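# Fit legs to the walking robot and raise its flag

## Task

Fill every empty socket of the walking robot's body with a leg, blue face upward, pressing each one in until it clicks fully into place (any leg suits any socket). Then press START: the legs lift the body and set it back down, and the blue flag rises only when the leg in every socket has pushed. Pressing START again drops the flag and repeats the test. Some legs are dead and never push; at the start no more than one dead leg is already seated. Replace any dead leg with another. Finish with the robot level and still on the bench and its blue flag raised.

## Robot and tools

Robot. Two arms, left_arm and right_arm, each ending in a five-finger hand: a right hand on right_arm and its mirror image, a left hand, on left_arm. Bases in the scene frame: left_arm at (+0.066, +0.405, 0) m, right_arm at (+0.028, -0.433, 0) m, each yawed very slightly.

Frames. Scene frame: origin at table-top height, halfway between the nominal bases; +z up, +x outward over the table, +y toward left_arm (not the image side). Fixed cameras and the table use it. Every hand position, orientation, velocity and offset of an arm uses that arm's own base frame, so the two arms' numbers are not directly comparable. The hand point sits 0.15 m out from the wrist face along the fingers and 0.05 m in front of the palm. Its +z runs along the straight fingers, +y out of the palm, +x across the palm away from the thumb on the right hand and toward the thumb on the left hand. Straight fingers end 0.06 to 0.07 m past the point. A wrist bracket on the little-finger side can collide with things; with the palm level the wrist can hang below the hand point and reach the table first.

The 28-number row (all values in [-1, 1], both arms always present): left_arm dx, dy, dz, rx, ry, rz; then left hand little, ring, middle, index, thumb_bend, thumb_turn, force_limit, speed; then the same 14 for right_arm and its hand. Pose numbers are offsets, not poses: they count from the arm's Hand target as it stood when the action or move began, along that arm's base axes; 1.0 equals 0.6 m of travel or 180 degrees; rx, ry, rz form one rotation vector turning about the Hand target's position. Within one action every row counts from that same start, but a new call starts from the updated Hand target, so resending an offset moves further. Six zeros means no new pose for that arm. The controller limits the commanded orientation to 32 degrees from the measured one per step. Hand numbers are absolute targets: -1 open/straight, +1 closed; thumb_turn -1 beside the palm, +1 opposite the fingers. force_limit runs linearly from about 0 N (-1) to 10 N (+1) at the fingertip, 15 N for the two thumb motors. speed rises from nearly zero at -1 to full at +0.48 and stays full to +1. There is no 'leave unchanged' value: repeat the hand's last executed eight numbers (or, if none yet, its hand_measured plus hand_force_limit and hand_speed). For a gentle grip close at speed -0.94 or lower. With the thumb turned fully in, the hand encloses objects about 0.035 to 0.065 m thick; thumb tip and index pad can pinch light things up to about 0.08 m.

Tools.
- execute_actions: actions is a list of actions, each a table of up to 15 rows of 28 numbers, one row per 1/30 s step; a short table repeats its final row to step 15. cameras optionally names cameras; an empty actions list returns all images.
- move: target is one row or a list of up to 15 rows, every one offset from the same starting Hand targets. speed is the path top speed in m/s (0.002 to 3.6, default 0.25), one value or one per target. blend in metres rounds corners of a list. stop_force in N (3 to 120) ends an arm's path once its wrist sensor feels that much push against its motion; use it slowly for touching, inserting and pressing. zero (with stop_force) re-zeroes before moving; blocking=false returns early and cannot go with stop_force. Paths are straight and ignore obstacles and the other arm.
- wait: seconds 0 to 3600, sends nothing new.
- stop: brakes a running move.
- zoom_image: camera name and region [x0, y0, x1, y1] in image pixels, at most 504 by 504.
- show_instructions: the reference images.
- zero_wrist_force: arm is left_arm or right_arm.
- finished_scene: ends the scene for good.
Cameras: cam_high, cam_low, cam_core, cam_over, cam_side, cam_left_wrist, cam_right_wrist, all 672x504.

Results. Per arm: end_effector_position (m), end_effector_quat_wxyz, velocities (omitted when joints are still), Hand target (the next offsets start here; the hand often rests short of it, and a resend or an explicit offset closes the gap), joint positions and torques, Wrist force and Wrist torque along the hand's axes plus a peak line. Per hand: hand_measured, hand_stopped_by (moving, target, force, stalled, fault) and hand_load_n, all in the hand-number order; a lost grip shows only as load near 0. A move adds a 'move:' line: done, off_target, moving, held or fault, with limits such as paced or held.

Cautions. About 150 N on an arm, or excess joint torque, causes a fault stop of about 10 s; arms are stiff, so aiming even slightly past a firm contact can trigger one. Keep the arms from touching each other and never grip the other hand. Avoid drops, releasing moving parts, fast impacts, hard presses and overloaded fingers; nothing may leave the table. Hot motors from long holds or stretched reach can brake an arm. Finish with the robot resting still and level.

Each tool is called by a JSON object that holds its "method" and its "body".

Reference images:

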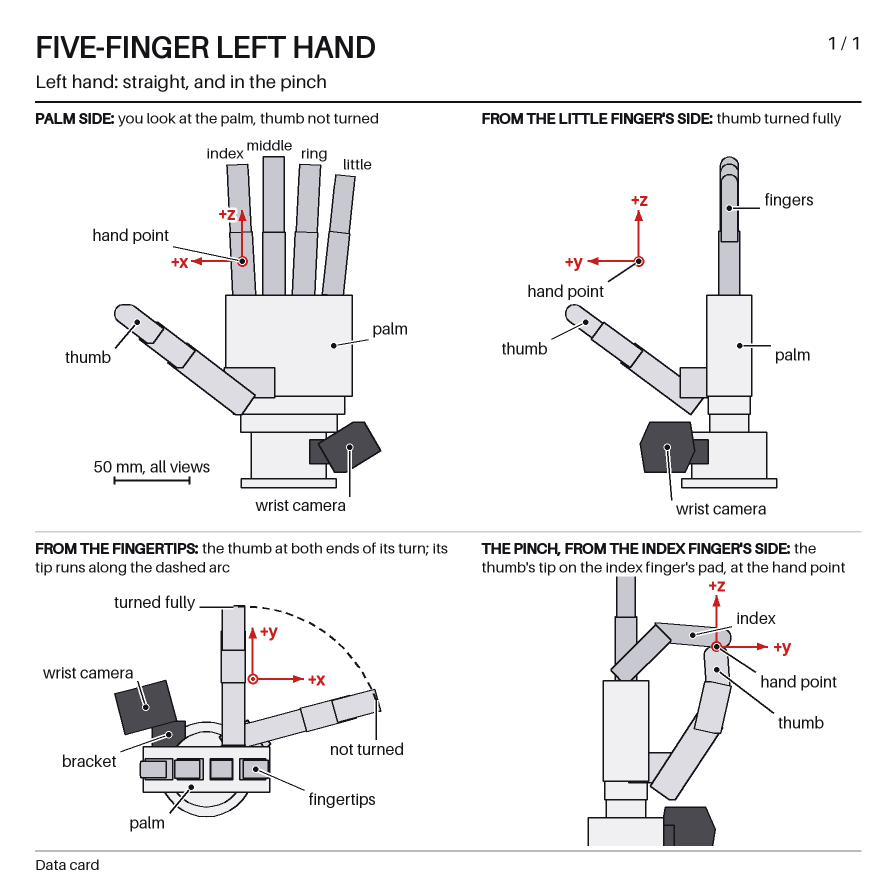

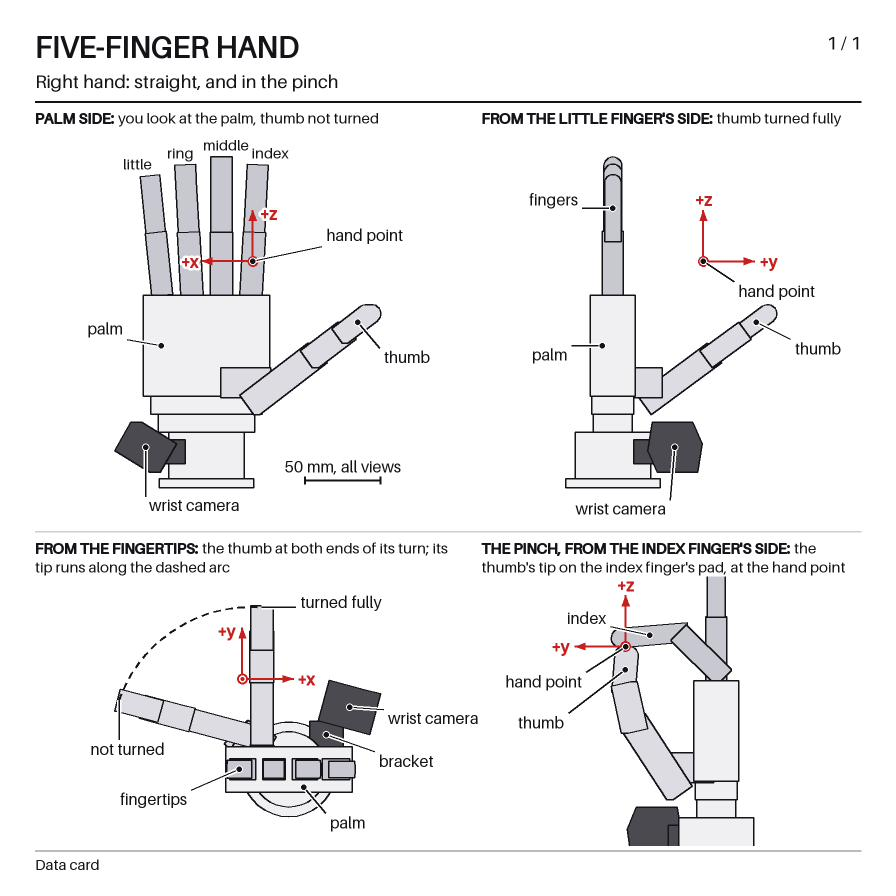

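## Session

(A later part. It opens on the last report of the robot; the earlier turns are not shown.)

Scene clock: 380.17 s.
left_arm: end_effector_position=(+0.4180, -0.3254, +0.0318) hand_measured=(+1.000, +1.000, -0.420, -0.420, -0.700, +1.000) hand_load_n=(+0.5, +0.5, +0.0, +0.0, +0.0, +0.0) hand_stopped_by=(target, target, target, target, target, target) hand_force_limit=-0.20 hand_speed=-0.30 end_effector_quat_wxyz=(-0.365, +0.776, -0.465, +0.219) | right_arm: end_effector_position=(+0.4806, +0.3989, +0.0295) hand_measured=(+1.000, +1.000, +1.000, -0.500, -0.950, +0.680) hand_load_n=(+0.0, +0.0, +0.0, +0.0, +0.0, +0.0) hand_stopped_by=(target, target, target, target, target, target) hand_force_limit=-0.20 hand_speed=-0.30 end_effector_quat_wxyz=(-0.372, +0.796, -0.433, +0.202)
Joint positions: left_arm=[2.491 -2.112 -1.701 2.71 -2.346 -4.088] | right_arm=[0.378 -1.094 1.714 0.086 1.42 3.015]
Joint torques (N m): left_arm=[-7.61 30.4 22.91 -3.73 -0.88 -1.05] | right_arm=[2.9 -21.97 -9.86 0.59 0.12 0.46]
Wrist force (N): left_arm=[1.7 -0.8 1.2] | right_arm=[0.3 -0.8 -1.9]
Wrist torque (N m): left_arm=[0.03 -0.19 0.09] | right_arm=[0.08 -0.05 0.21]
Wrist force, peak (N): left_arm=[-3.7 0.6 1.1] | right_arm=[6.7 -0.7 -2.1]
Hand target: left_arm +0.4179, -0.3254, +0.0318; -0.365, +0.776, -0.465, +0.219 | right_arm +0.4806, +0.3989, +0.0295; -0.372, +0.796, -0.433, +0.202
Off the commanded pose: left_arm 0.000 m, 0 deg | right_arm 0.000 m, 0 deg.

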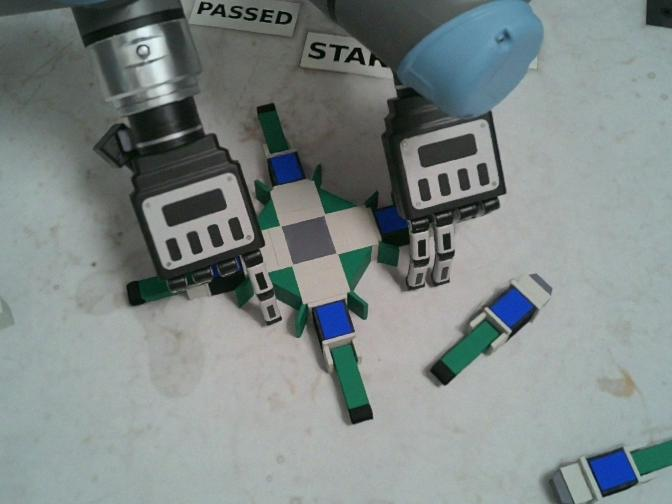

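{"method": "move", "body": {"target": [[0,0,0.1,0,0,0,1,1,-0.42,-0.42,-0.7,1,-0.2,-0.3,0,0,0.1,0,0,0,1,1,1,-0.5,-0.95,0.68,-0.2,-0.3],[-0.133,-0.05,0.1167,0,0,-0.25,1,1,-0.42,-0.42,-0.7,1,-0.2,-0.3,0.15,0.033,0.1167,0,0,0.22,1,1,1,-0.5,-0.95,0.68,-0.2,-0.3],[-0.0545,-0.1665,0.1167,0,0,-0.535,1,1,-0.42,-0.42,-0.7,1,-0.2,-0.3,0.07,0.164,0.1167,0,0,0.4664,1,1,1,-0.5,-0.95,0.68,-0.2,-0.3]], "speed": [0.25, 0.6, 0.6], "blend": [0.02, 0.04, 0], "cameras": ["cam_core", "cam_over", "cam_left_wrist", "cam_right_wrist"]}}

Scene clock: 383.90 s.
left_arm: end_effector_position=(+0.3852, -0.4253, +0.1018) hand_measured=(+1.000, +1.000, -0.420, -0.420, -0.700, +1.000) hand_load_n=(+0.5, +0.0, +0.0, +0.0, +0.0, +0.0) hand_stopped_by=(target, target, target, target, target, target) hand_force_limit=-0.20 hand_speed=-0.30 end_effector_quat_wxyz=(+0.080, -0.171, +0.889, -0.418) | right_arm: end_effector_position=(+0.5218, +0.4968, +0.0994) hand_measured=(+1.000, +1.000, +1.000, -0.500, -0.950, +0.680) hand_load_n=(+0.0, +0.0, +0.0, +0.0, +0.0, +0.0) hand_stopped_by=(target, target, target, target, target, target) hand_force_limit=-0.20 hand_speed=-0.30 end_effector_quat_wxyz=(-0.414, +0.881, +0.209, -0.093) end_effector_velocity=(+0.000, +0.000, +0.001) end_effector_angular_velocity=(+0.000, +0.000, +0.000)
Joint positions: left_arm=[2.795 -1.957 -1.679 2.741 -0.957 -2.519] | right_arm=[0.357 -0.179 0.035 1.831 0.699 1.406]
Joint velocities: left_arm=[within noise] | right_arm=[0 0 -0.005 0.003 0 0]
Joint torques (N m): left_arm=[-12.34 28.07 23.74 -2.84 1.9 1.48] | right_arm=[-7.39 -52.05 -25.24 3.55 -3.11 -1.29]
Wrist force (N): left_arm=[1.4 -1.0 1.3] | right_arm=[-0.4 -0.9 -2.1]
Wrist torque (N m): left_arm=[0.00 -0.13 0.18] | right_arm=[0.07 0.08 -0.04]
Wrist force, peak (N): left_arm=[1.7 -2.9 0.5] | right_arm=[-0.3 -1.6 -3.3]
Hand target: left_arm +0.3852, -0.4253, +0.1018; +0.080, -0.171, +0.889, -0.418 | right_arm +0.5226, +0.4973, +0.0995; -0.412, +0.881, +0.210, -0.098
Off the commanded pose: left_arm 0.000 m, 0 deg | right_arm 0.001 m, 1 deg.
elbow stopped short (right arm): the move would have taken joint 3 (elbow) straighter than the controller allows.
move: done
cam_left_wrist: T_world_to_cam=[[-0.04115, -0.6659, 0.7449, -0.34454], [-0.97354, 0.19446, 0.12005, 0.45113], [-0.2248, -0.72025, -0.65629, -0.03745]] pos_world=[0.41659, -0.34413, 0.17791]
cam_right_wrist: T_world_to_cam=[[0.53548, -0.45216, -0.71331, 0.01171], [-0.5142, -0.84457, 0.14936, 0.67304], [-0.66997, 0.28681, -0.68475, 0.38665]] pos_world=[0.59885, 0.46283, 0.17258]

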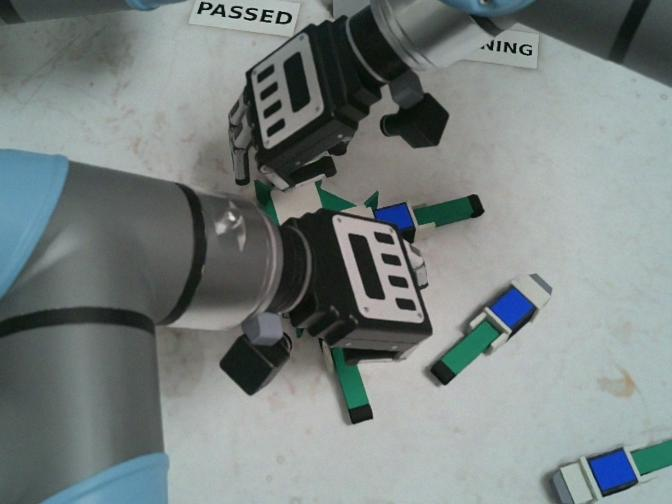

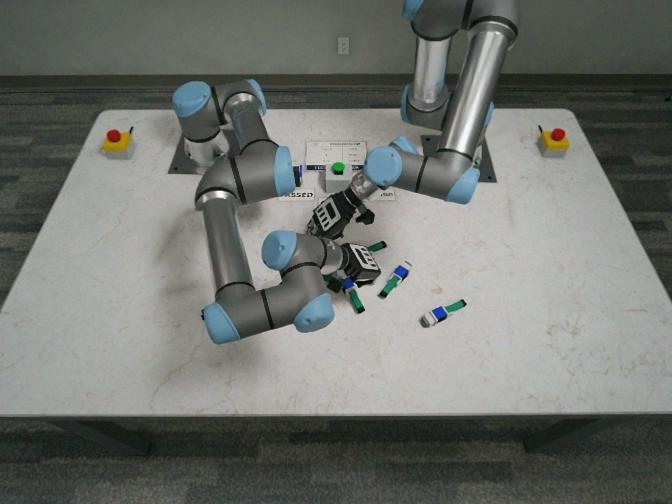

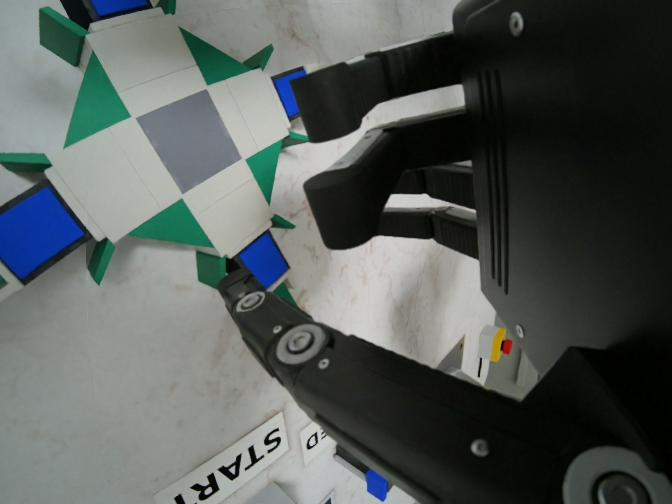

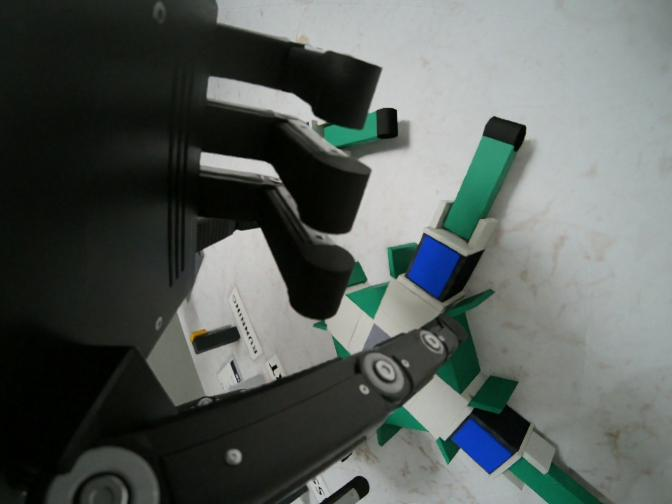

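{"method": "move", "body": {"target": [[-0.1202,0.1305,0.033,0,0,0,1,1,-0.15,-0.15,-0.68,1,-0.2,-0.3,0.0183,-0.2228,0.033,0,0,0,1,1,1,-0.5,-0.95,0.68,-0.2,-0.3],[0.0582,0.2018,0.033,0,0,0.01,1,1,-0.15,-0.15,-0.68,1,-0.2,-0.3,-0.1303,-0.2618,0.033,0,0,0.01,1,1,1,-0.5,-0.95,0.68,-0.2,-0.3],[0.2397,0.0805,-0.028,0,0,0.025,1,1,-0.15,-0.15,-0.68,1,-0.2,-0.3,-0.2152,-0.1385,-0.024,0,0,0.025,1,1,1,-0.5,-0.95,0.68,-0.2,-0.3]], "speed": [0.5, 0.5, 0.5], "blend": [0.04, 0.04, 0], "cameras": ["cam_core", "cam_high", "cam_left_wrist", "cam_right_wrist"]}}

Scene clock: 389.57 s.
left_arm: end_effector_position=(+0.5289, -0.3770, +0.0850) hand_measured=(+1.000, +1.000, -0.150, -0.150, -0.680, +1.000) hand_load_n=(+0.0, +0.0, +0.0, +0.0, +0.0, +0.0) hand_stopped_by=(target, target, target, target, target, target) hand_force_limit=-0.20 hand_speed=-0.30 end_effector_quat_wxyz=(+0.096, -0.206, +0.881, -0.414) | right_arm: end_effector_position=(+0.3936, +0.4142, +0.0851) hand_measured=(+1.000, +1.000, +1.000, -0.500, -0.950, +0.680) hand_load_n=(+0.0, +0.0, +0.0, +0.0, +0.0, +0.0) hand_stopped_by=(target, target, target, target, target, target) hand_force_limit=-0.20 hand_speed=-0.30 end_effector_quat_wxyz=(-0.408, +0.872, +0.245, -0.114)
Joint positions: left_arm=[2.961 -2.183 -1.382 2.618 -0.904 -2.433] | right_arm=[0.309 -0.733 1.217 1.363 0.73 1.208]
Joint torques (N m): left_arm=[6.7 34.74 25.84 0.77 0.54 -1.6] | right_arm=[5.95 -60.55 -9.56 1.5 0.98 1]
Wrist force (N): left_arm=[1.1 -0.7 1.3] | right_arm=[-0.5 -0.6 -2.0]
Wrist torque (N m): left_arm=[0.03 -0.09 0.10] | right_arm=[0.09 0.08 0.18]
Wrist force, peak (N): left_arm=[0.0 -1.8 3.4] | right_arm=[-2.4 -0.6 -3.8]
Hand target: left_arm +0.5291, -0.3770, +0.0850; +0.096, -0.206, +0.881, -0.414 | right_arm +0.3935, +0.4142, +0.0851; -0.408, +0.872, +0.245, -0.114
Off the commanded pose: left_arm 0.000 m, 0 deg | right_arm 0.000 m, 0 deg.
move: done
cam_left_wrist: T_world_to_cam=[[0.01113, -0.66704, 0.74494, -0.32211], [-0.98575, 0.11772, 0.12013, 0.56118], [-0.16783, -0.73567, -0.65622, -0.01741]] pos_world=[0.55384, -0.29373, 0.16111]
cam_right_wrist: T_world_to_cam=[[0.56727, -0.41031, -0.71404, 0.00309], [-0.43948, -0.88409, 0.15888, 0.52558], [-0.69646, 0.22367, -0.68184, 0.35096]] pos_world=[0.47366, 0.38743, 0.158]
Images, in order (width x height): cam_high 672x504, cam_core 672x504, cam_left_wrist 672x504, cam_right_wrist 672x504.

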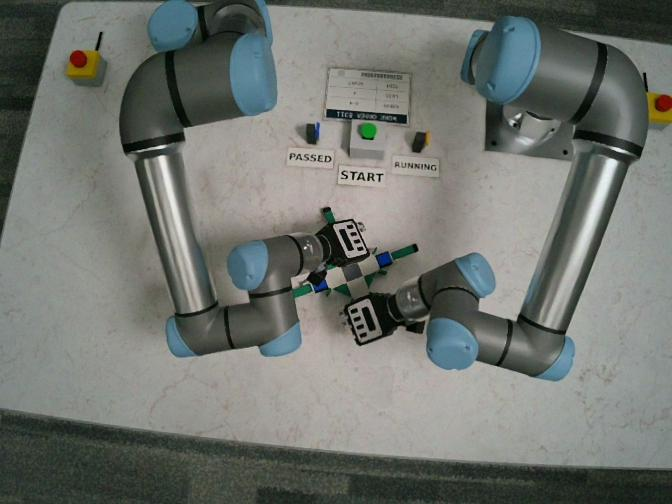

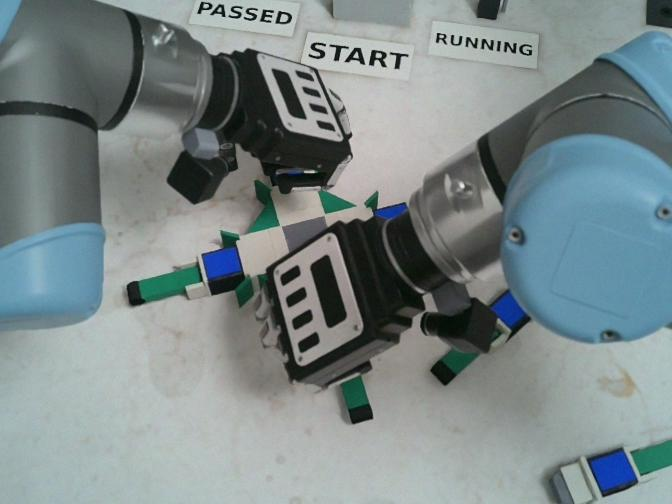

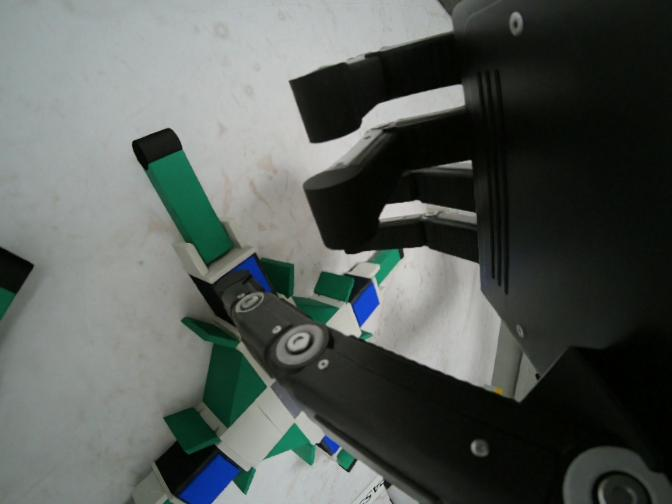

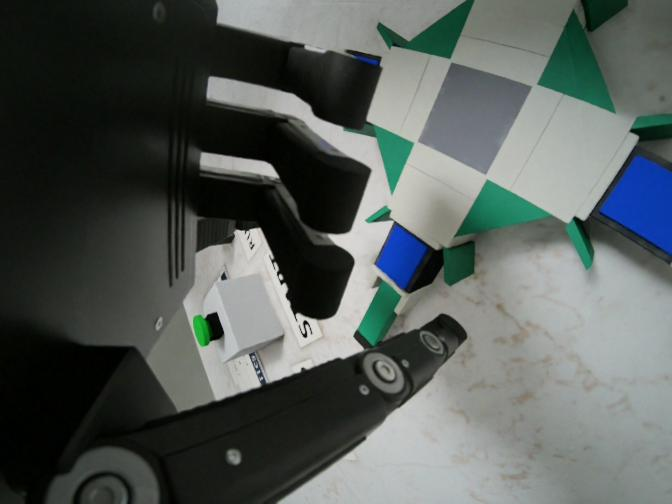

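{"method": "zoom_image", "body": {"camera": "cam_right_wrist", "region": [340, 0, 672, 350]}}

{"method": "zoom_image", "body": {"camera": "cam_left_wrist", "region": [100, 120, 400, 504]}}

Scaled by 1.440 from the camera's image (finer frame: 960x720).

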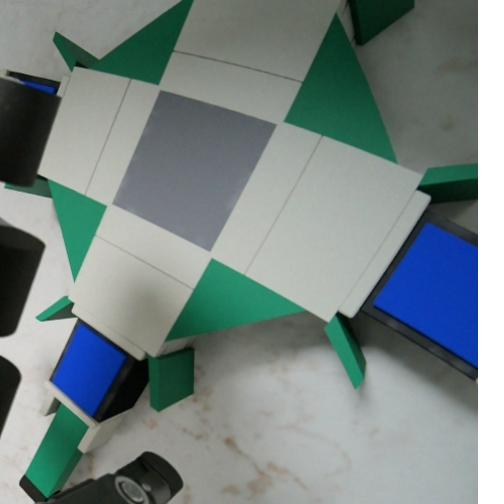

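Scaled by 1.312 from the camera's image (finer frame: 960x720).

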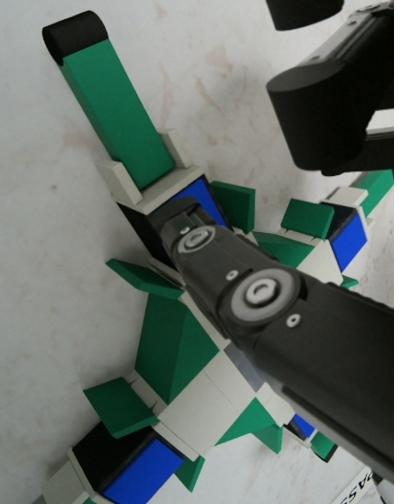

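{"method": "zoom_image", "body": {"camera": "cam_left_wrist", "region": [130, 120, 300, 300]}}

{"method": "zoom_image", "body": {"camera": "cam_left_wrist", "region": [120, 370, 320, 504]}}

{"method": "zoom_image", "body": {"camera": "cam_core", "region": [180, 170, 430, 440]}}

Scaled by 2.800 from the camera's image (finer frame: 960x720).

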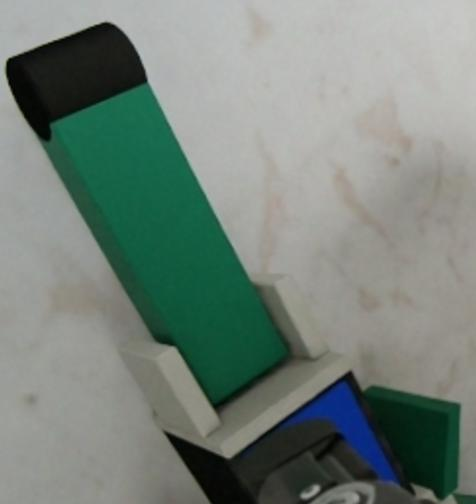

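Scaled by 2.520 from the camera's image (finer frame: 960x720).

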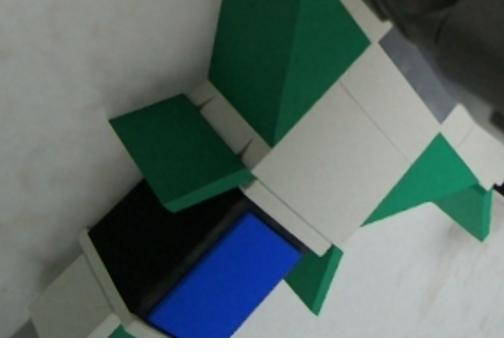

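Scaled by 1.867.

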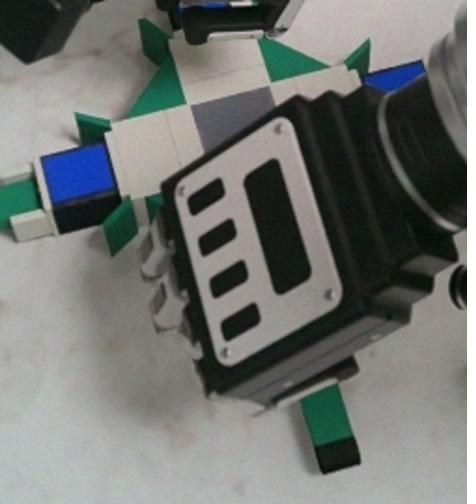

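{"method": "wait", "body": {"seconds": 0, "cameras": ["cam_low", "cam_side"]}}

Scene clock: 392.30 s.
left_arm: end_effector_position=(+0.5291, -0.3770, +0.0850) hand_measured=(+1.000, +1.000, -0.150, -0.150, -0.680, +1.000) hand_load_n=(+0.0, +0.0, +0.0, +0.0, +0.0, +0.0) hand_stopped_by=(target, target, target, target, target, target) hand_force_limit=-0.20 hand_speed=-0.30 end_effector_quat_wxyz=(+0.096, -0.206, +0.881, -0.414) | right_arm: end_effector_position=(+0.3935, +0.4142, +0.0851) hand_measured=(+1.000, +1.000, +1.000, -0.500, -0.950, +0.680) hand_load_n=(+0.0, +0.0, +0.0, +0.0, +0.0, +0.0) hand_stopped_by=(target, target, target, target, target, target) hand_force_limit=-0.20 hand_speed=-0.30 end_effector_quat_wxyz=(-0.408, +0.872, +0.245, -0.114)
Joint positions: left_arm=[2.961 -2.183 -1.381 2.618 -0.904 -2.433] | right_arm=[0.309 -0.734 1.217 1.363 0.73 1.208]
Joint torques (N m): left_arm=[10.7 35.86 26.56 -2.68 -0.67 -1.31] | right_arm=[6.73 -59.69 -9.04 0.81 0.8 1.2]
Wrist force (N): left_arm=[1.1 -1.3 1.1] | right_arm=[-0.2 -0.6 -2.2]
Wrist torque (N m): left_arm=[-0.04 -0.09 0.15] | right_arm=[0.11 0.05 0.18]
Wrist force, peak (N): left_arm=[1.3 -1.2 1.5] | right_arm=[-0.3 -0.8 -2.5]
Hand target: left_arm +0.5291, -0.3770, +0.0850; +0.096, -0.206, +0.881, -0.414 | right_arm +0.3935, +0.4142, +0.0851; -0.408, +0.872, +0.245, -0.114
Off the commanded pose: left_arm 0.000 m, 0 deg | right_arm 0.000 m, 0 deg.

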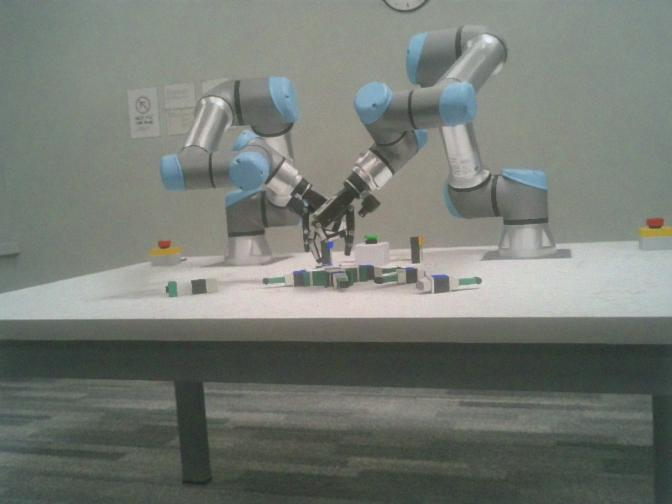

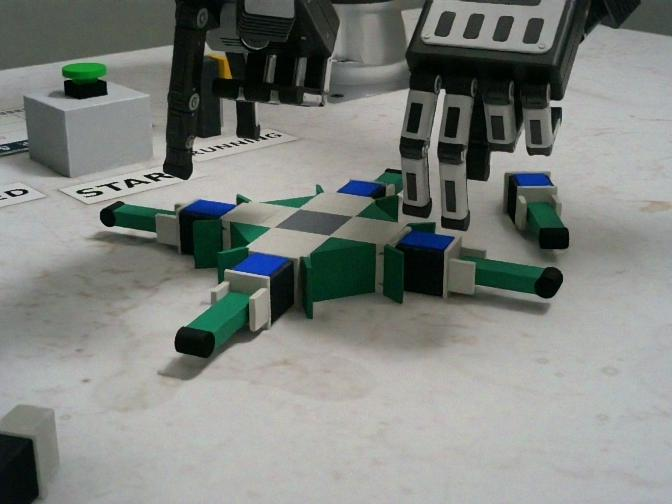

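{"method": "zoom_image", "body": {"camera": "cam_low", "region": [250, 190, 400, 300]}}

{"method": "zoom_image", "body": {"camera": "cam_side", "region": [360, 80, 580, 320]}}

Scaled by 3.360.

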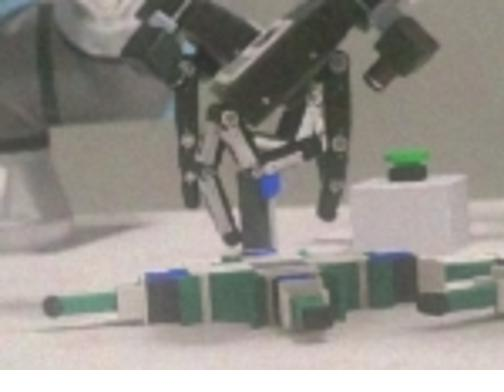

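Scaled by 2.100.

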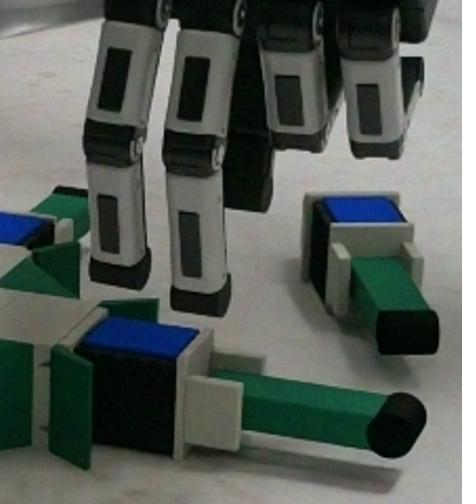

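{"method": "move", "body": {"target": [0.0037,0.0047,-0.05,0,0,0,1,1,-0.15,-0.15,-0.8,1,-0.2,-0.3,0.0168,-0.0097,-0.0927,0,0,0,1,1,1,-0.5,-0.95,0.68,-0.2,-0.3], "speed": 0.15}}

{"method": "execute_actions", "body": {"actions": [[[0,0,0,0,0,0,1,1,-0.15,-0.15,-0.8,1,-0.2,-0.3,0,0,0,0,0,0,1,1,1,-0.15,-0.56,0.68,-0.2,-0.8]]], "cameras": ["cam_core", "cam_side", "cam_left_wrist", "cam_right_wrist"]}}

Scene clock: 395.33 s.
left_arm: end_effector_position=(+0.5313, -0.3741, +0.0549) hand_measured=(+1.000, +1.000, -0.150, -0.150, -0.800, +1.000) hand_load_n=(+0.0, +0.0, +0.0, +0.0, +0.0, +0.0) hand_stopped_by=(target, target, target, target, target, target) hand_force_limit=-0.20 hand_speed=-0.30 end_effector_quat_wxyz=(+0.096, -0.206, +0.881, -0.414) | right_arm: end_effector_position=(+0.4037, +0.4083, +0.0295) hand_measured=(+1.000, +1.000, +1.000, -0.500, -0.950, +0.680) hand_load_n=(+0.0, +0.0, +0.0, +0.0, +0.0, +0.0) hand_stopped_by=(target, target, target, target, target, target) hand_force_limit=-0.20 hand_speed=-0.30 end_effector_quat_wxyz=(-0.408, +0.872, +0.245, -0.114)
Joint positions: left_arm=[2.967 -2.218 -1.409 2.676 -0.901 -2.427] | right_arm=[0.294 -0.65 1.221 1.291 0.734 1.187]
Joint torques (N m): left_arm=[-1.59 51.14 27.43 -3.91 0.86 -1.02] | right_arm=[5.98 -60.01 -16.57 3.67 -1.17 1.38]
Wrist force (N): left_arm=[1.3 -1.0 1.2] | right_arm=[-0.2 -1.0 -2.2]
Wrist torque (N m): left_arm=[-0.01 -0.12 0.07] | right_arm=[0.04 0.06 0.09]
Wrist force, peak (N): left_arm=[1.6 -1.0 1.5] | right_arm=[-0.5 -2.0 -3.0]
Hand target: left_arm +0.5313, -0.3742, +0.0550; +0.096, -0.206, +0.881, -0.414 | right_arm +0.4036, +0.4084, +0.0295; -0.408, +0.872, +0.245, -0.114
Off the commanded pose: left_arm 0.000 m, 0 deg | right_arm 0.000 m, 0 deg.
move: done

Scene clock: 396.37 s.
left_arm: end_effector_position=(+0.5313, -0.3742, +0.0550) hand_measured=(+1.000, +1.000, -0.150, -0.150, -0.800, +1.000) hand_load_n=(+0.0, +0.5, +0.0, +0.0, +0.0, +0.0) hand_stopped_by=(target, target, target, target, target, target) hand_force_limit=-0.20 hand_speed=-0.30 end_effector_quat_wxyz=(+0.096, -0.206, +0.881, -0.414) | right_arm: end_effector_position=(+0.4036, +0.4084, +0.0295) hand_measured=(+1.000, +1.000, +1.000, -0.154, -0.738, +0.680) hand_load_n=(+0.0, +0.0, +0.0, +4.5, +6.0, +0.0) hand_stopped_by=(target, target, target, force, force, target) hand_force_limit=-0.20 hand_speed=-0.80 end_effector_quat_wxyz=(-0.408, +0.872, +0.245, -0.114)
Joint positions: left_arm=[2.967 -2.217 -1.409 2.676 -0.901 -2.427] | right_arm=[0.294 -0.65 1.221 1.291 0.734 1.187]
Joint torques (N m): left_arm=[-12.25 51.65 26.02 -2.6 -0.53 -1.42] | right_arm=[6.13 -60.88 -8.48 1.25 -2.57 1.08]
Wrist force (N): left_arm=[1.4 -0.5 1.2] | right_arm=[0.1 0.2 -3.1]
Wrist torque (N m): left_arm=[0.06 -0.13 0.09] | right_arm=[0.15 0.11 0.08]
Wrist force, peak (N): left_arm=[1.5 -1.1 1.5] | right_arm=[0.1 0.7 -3.3]
Hand target: left_arm +0.5313, -0.3742, +0.0550; +0.096, -0.206, +0.881, -0.414 | right_arm +0.4036, +0.4084, +0.0295; -0.408, +0.872, +0.245, -0.114
Off the commanded pose: left_arm 0.000 m, 0 deg | right_arm 0.000 m, 0 deg.
cam_left_wrist: T_world_to_cam=[[0.01124, -0.6671, 0.74488, -0.29793], [-0.98579, 0.11748, 0.12009, 0.56666], [-0.16762, -0.73564, -0.6563, -0.03468]] pos_world=[0.55614, -0.29083, 0.13111]
cam_right_wrist: T_world_to_cam=[[0.56734, -0.41025, -0.71402, -0.04472], [-0.43937, -0.88414, 0.15889, 0.53365], [-0.69648, 0.22358, -0.68186, 0.32136]] pos_world=[0.48366, 0.38163, 0.1024]

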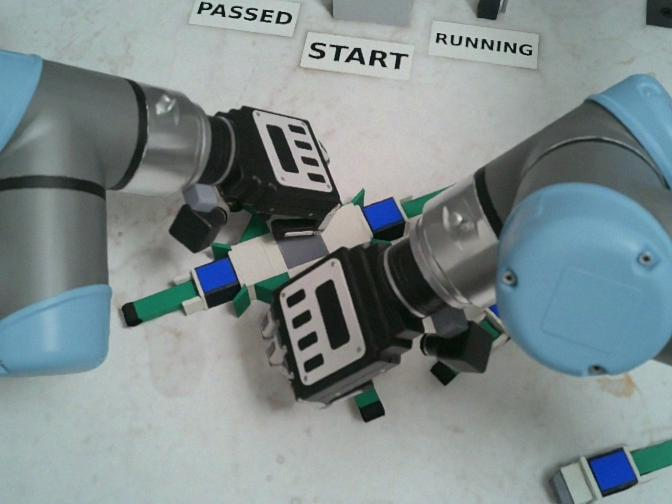

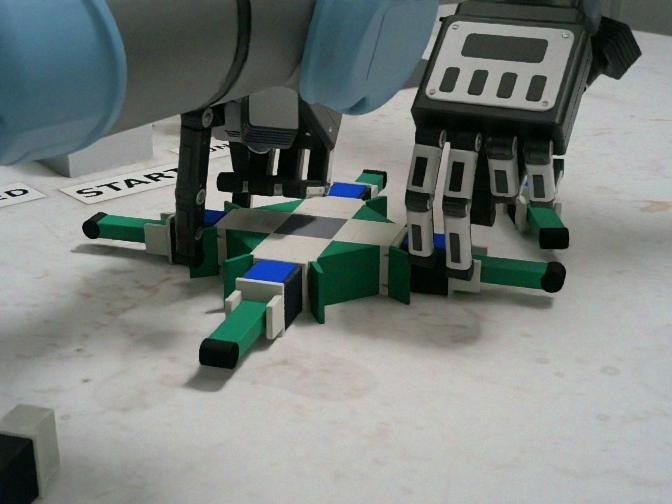

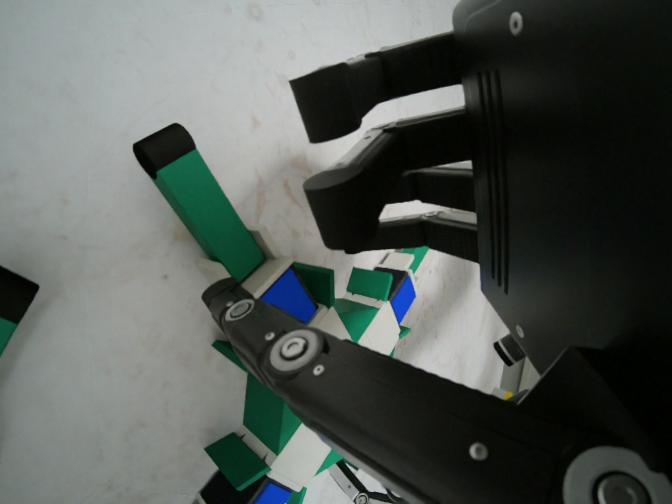

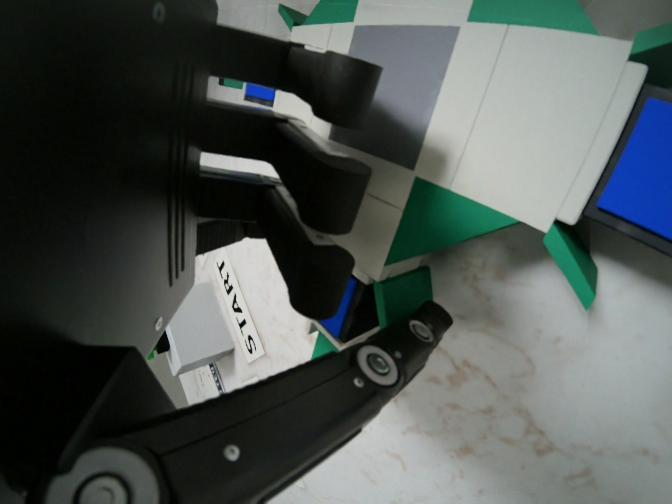

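{"method": "zoom_image", "body": {"camera": "cam_left_wrist", "region": [120, 110, 350, 330]}}

{"method": "zoom_image", "body": {"camera": "cam_side", "region": [380, 140, 580, 320]}}

{"method": "zoom_image", "body": {"camera": "cam_core", "region": [110, 170, 440, 440]}}

Scaled by 2.191 from the camera's image (finer frame: 960x720).

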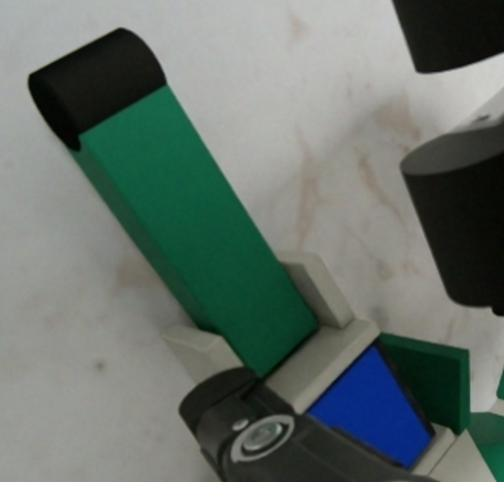

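Scaled by 2.520.

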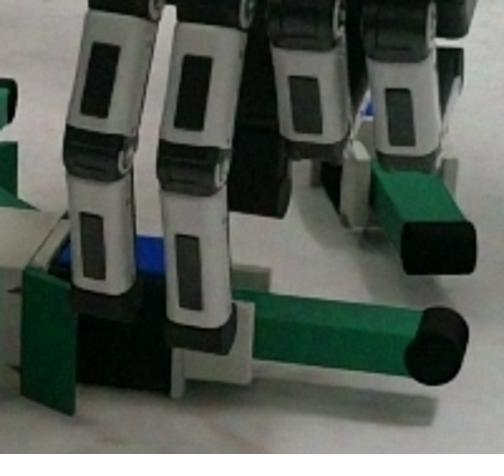

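Scaled by 1.527.

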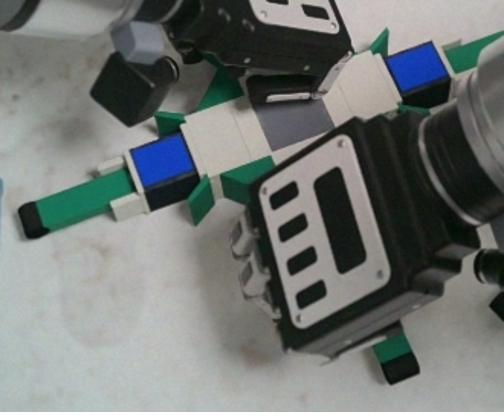

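{"method": "zoom_image", "body": {"camera": "cam_left_wrist", "region": [270, 60, 500, 290]}}

Scaled by 2.191 from the camera's image (finer frame: 960x720).

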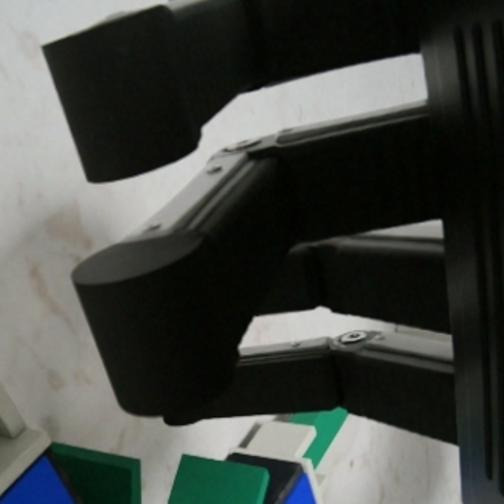

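{"method": "move", "body": {"target": [0.0008,0.0128,-0.0317,0,0,0.0311,1,1,-0.15,-0.15,-0.8,1,-0.2,-0.3,0,0,0,0,0,0,1,1,1,-0.15,-0.56,0.68,-0.2,-0.8], "speed": 0.1, "cameras": ["cam_core", "cam_side", "cam_left_wrist"]}}

{"method": "zoom_image", "body": {"camera": "cam_side", "region": [330, 140, 580, 320]}}

{"method": "zoom_image", "body": {"camera": "cam_left_wrist", "region": [120, 110, 400, 330]}}

Scene clock: 401.00 s.
left_arm: end_effector_position=(+0.5318, -0.3665, +0.0361) hand_measured=(+1.000, +1.000, -0.150, -0.150, -0.800, +1.000) hand_load_n=(+0.0, +0.0, +0.0, +0.0, +0.0, +0.0) hand_stopped_by=(target, target, target, target, target, target) hand_force_limit=-0.20 hand_speed=-0.30 end_effector_quat_wxyz=(+0.116, -0.249, +0.870, -0.409) | right_arm: end_effector_position=(+0.4036, +0.4084, +0.0295) hand_measured=(+1.000, +1.000, +1.000, -0.154, -0.738, +0.680) hand_load_n=(+0.0, +0.0, +0.0, +4.5, +6.0, -0.5) hand_stopped_by=(target, target, target, force, force, target) hand_force_limit=-0.20 hand_speed=-0.80 end_effector_quat_wxyz=(-0.408, +0.872, +0.245, -0.114)
Joint positions: left_arm=[2.968 -2.197 -1.487 2.791 -0.959 -2.523] | right_arm=[0.294 -0.65 1.221 1.291 0.734 1.187]
Joint torques (N m): left_arm=[0.62 35.01 24.08 -2.39 1.69 0.54] | right_arm=[5.67 -57.31 -7.43 2.73 -0.39 -0.09]
Wrist force (N): left_arm=[1.3 -1.1 1.2] | right_arm=[0.3 0.1 -3.0]
Wrist torque (N m): left_arm=[-0.02 -0.12 0.07] | right_arm=[0.13 0.09 0.09]
Wrist force, peak (N): left_arm=[1.5 -1.7 1.1] | right_arm=[0.4 0.0 -3.3]
Hand target: left_arm +0.5318, -0.3665, +0.0360; +0.116, -0.249, +0.870, -0.409 | right_arm +0.4036, +0.4084, +0.0295; -0.408, +0.872, +0.245, -0.114
Off the commanded pose: left_arm 0.000 m, 0 deg | right_arm 0.000 m, 0 deg.
move: done
cam_left_wrist: T_world_to_cam=[[0.0762, -0.66282, 0.74489, -0.31169], [-0.99255, 0.02084, 0.12007, 0.5367], [-0.09511, -0.74848, -0.6563, -0.08459]] pos_world=[0.5484, -0.2811, 0.11221]

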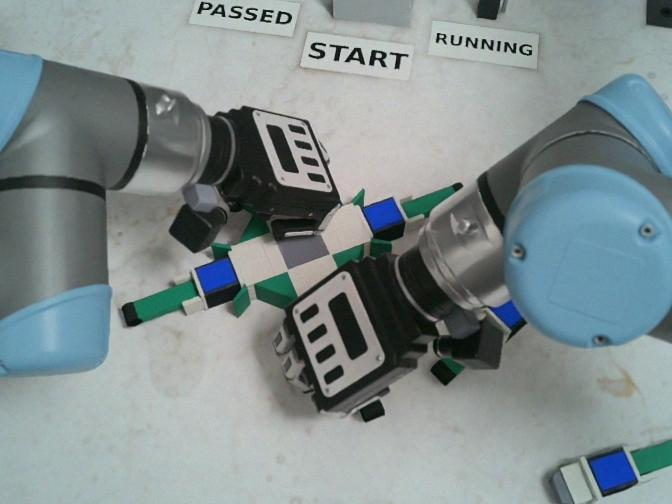

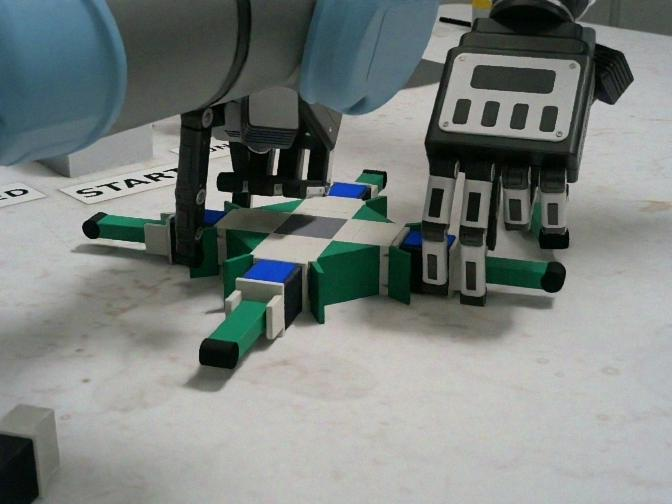

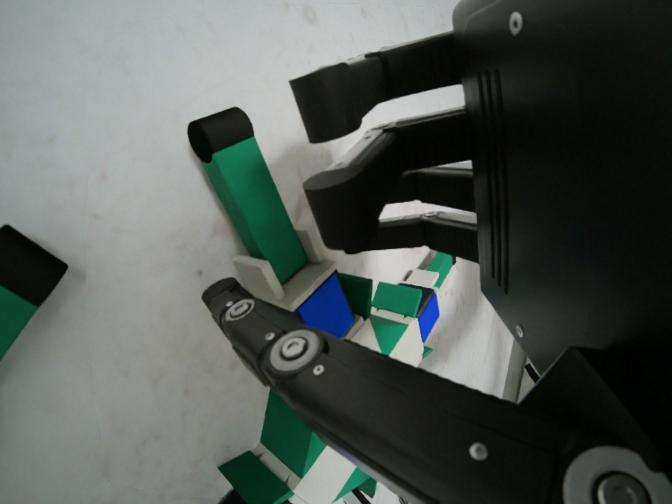

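Scaled by 2.016.

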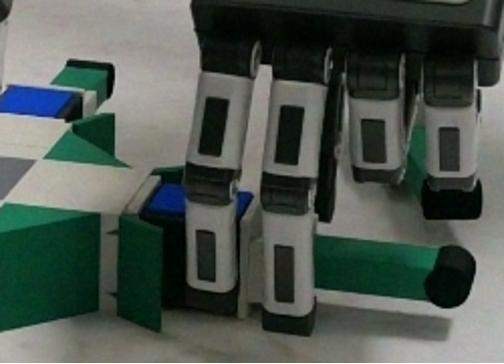

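Scaled by 1.800 from the camera's image (finer frame: 960x720).

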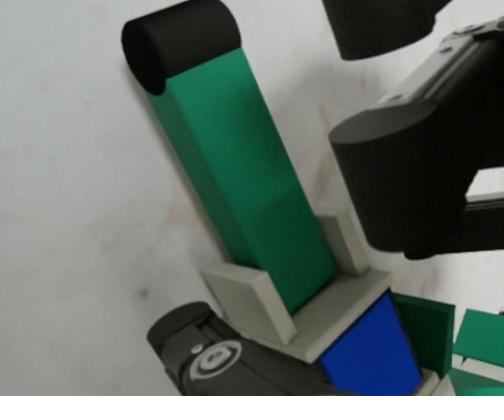

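{"method": "execute_actions", "body": {"actions": [[[0,0,0,0,0,0,1,1,0.7,0.7,-0.3,1,1,-0.8,0,0,0,0,0,0,1,1,1,-0.15,-0.56,0.68,-0.2,-0.8]]], "cameras": ["cam_core", "cam_side", "cam_left_wrist"]}}

Scene clock: 402.37 s.
left_arm: end_effector_position=(+0.5318, -0.3665, +0.0360) hand_measured=(+1.000, +1.000, +0.160, +0.214, -0.620, +1.000) hand_load_n=(+0.0, +0.0, +6.5, +13.0, +14.5, +1.5) hand_stopped_by=(target, target, force, force, force, target) hand_force_limit=1.00 hand_speed=-0.80 end_effector_quat_wxyz=(+0.116, -0.249, +0.870, -0.409) | right_arm: end_effector_position=(+0.4036, +0.4084, +0.0295) hand_measured=(+1.000, +1.000, +1.000, -0.154, -0.738, +0.680) hand_load_n=(+0.0, +0.0, +0.0, +5.0, +5.0, -0.5) hand_stopped_by=(target, target, target, force, force, target) hand_force_limit=-0.20 hand_speed=-0.80 end_effector_quat_wxyz=(-0.408, +0.872, +0.245, -0.114)
Joint positions: left_arm=[2.968 -2.197 -1.487 2.791 -0.959 -2.523] | right_arm=[0.294 -0.65 1.221 1.291 0.734 1.187]
Joint torques (N m): left_arm=[-10.9 35.72 24.66 0.68 -0.23 -0.97] | right_arm=[5.57 -56.67 -8.49 2.94 0.47 -0.54]
Wrist force (N): left_arm=[1.9 -4.4 1.7] | right_arm=[0.7 -1.3 -1.9]
Wrist torque (N m): left_arm=[-0.27 -0.22 0.04] | right_arm=[0.03 0.02 0.08]
Wrist force, peak (N): left_arm=[1.6 -4.6 1.7] | right_arm=[0.2 0.4 -3.2]
Hand target: left_arm +0.5318, -0.3665, +0.0360; +0.116, -0.249, +0.870, -0.409 | right_arm +0.4036, +0.4084, +0.0295; -0.408, +0.872, +0.245, -0.114
Off the commanded pose: left_arm 0.000 m, 0 deg | right_arm 0.000 m, 0 deg.
cam_left_wrist: T_world_to_cam=[[0.07627, -0.66282, 0.74488, -0.31172], [-0.99254, 0.02079, 0.12013, 0.53669], [-0.09511, -0.74849, -0.65629, -0.08473]] pos_world=[0.5484, -0.2812, 0.11211]

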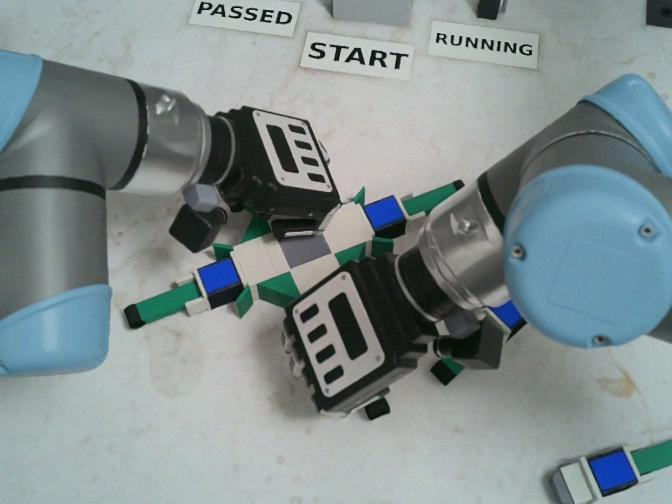

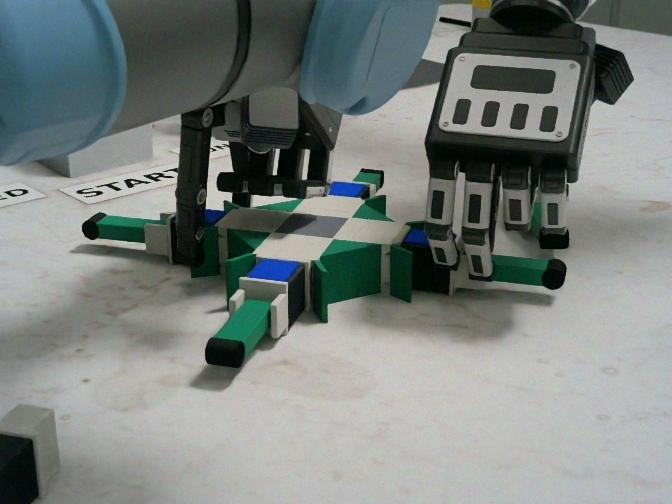

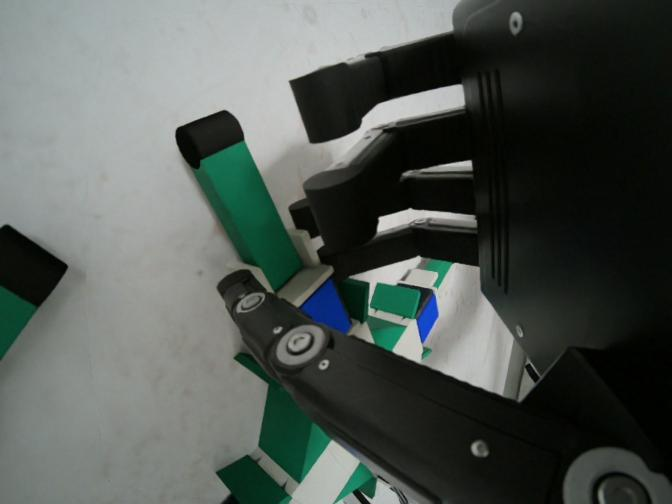

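{"method": "move", "body": {"target": [0.0523,0.0358,0,0,0,0,1,1,0.7,0.7,-0.3,1,1,-0.8,0,0,0,0,0,0,1,1,1,-0.15,-0.56,0.68,-0.2,-0.8], "speed": 0.06, "cameras": ["cam_core", "cam_side"]}}

Scene clock: 404.73 s.
left_arm: end_effector_position=(+0.5632, -0.3449, +0.0360) hand_measured=(+1.000, +1.000, +0.160, +0.214, -0.620, +1.000) hand_load_n=(+0.0, +0.0, +8.0, +5.5, +14.5, +1.0) hand_stopped_by=(target, target, force, force, force, target) hand_force_limit=1.00 hand_speed=-0.80 end_effector_quat_wxyz=(+0.116, -0.249, +0.870, -0.409) end_effector_velocity=(-0.001, -0.001, +0.000) end_effector_angular_velocity=(+0.001, -0.001, +0.003) | right_arm: end_effector_position=(+0.4036, +0.4084, +0.0295) hand_measured=(+1.000, +1.000, +1.000, -0.154, -0.738, +0.680) hand_load_n=(+0.0, +0.0, +0.0, +5.0, +5.0, -1.5) hand_stopped_by=(target, target, target, force, force, target) hand_force_limit=-0.20 hand_speed=-0.80 end_effector_quat_wxyz=(-0.408, +0.872, +0.245, -0.114)
Joint positions: left_arm=[3.018 -2.247 -1.406 2.731 -0.928 -2.474] | right_arm=[0.294 -0.65 1.221 1.291 0.734 1.187]
Joint velocities: left_arm=[-0.002 0.003 -0.004 0.005 -0.004 -0.005] | right_arm=[within noise]
Joint torques (N m): left_arm=[-13.05 52.85 7.67 1.33 -1.09 -1.46] | right_arm=[6.01 -54.42 -8.82 3.18 0.5 -0.79]
Wrist force (N): left_arm=[0.1 -1.0 1.0] | right_arm=[0.8 -0.5 -2.0]
Wrist torque (N m): left_arm=[0.03 0.09 0.19] | right_arm=[0.09 0.08 0.05]
Wrist force, peak (N): left_arm=[10.0 -5.1 0.3] | right_arm=[6.5 -0.7 -2.1]
Hand target: left_arm +0.5631, -0.3450, +0.0360; +0.116, -0.249, +0.870, -0.409 | right_arm +0.4036, +0.4084, +0.0295; -0.408, +0.872, +0.245, -0.114
Off the commanded pose: left_arm 0.000 m, 0 deg | right_arm 0.000 m, 0 deg.
move: done

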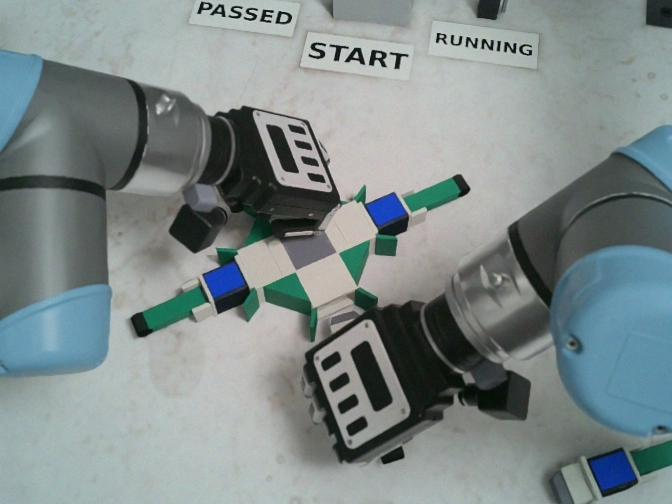

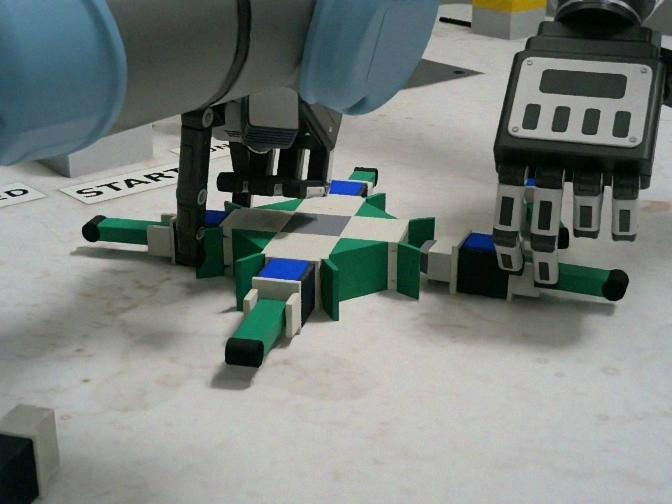

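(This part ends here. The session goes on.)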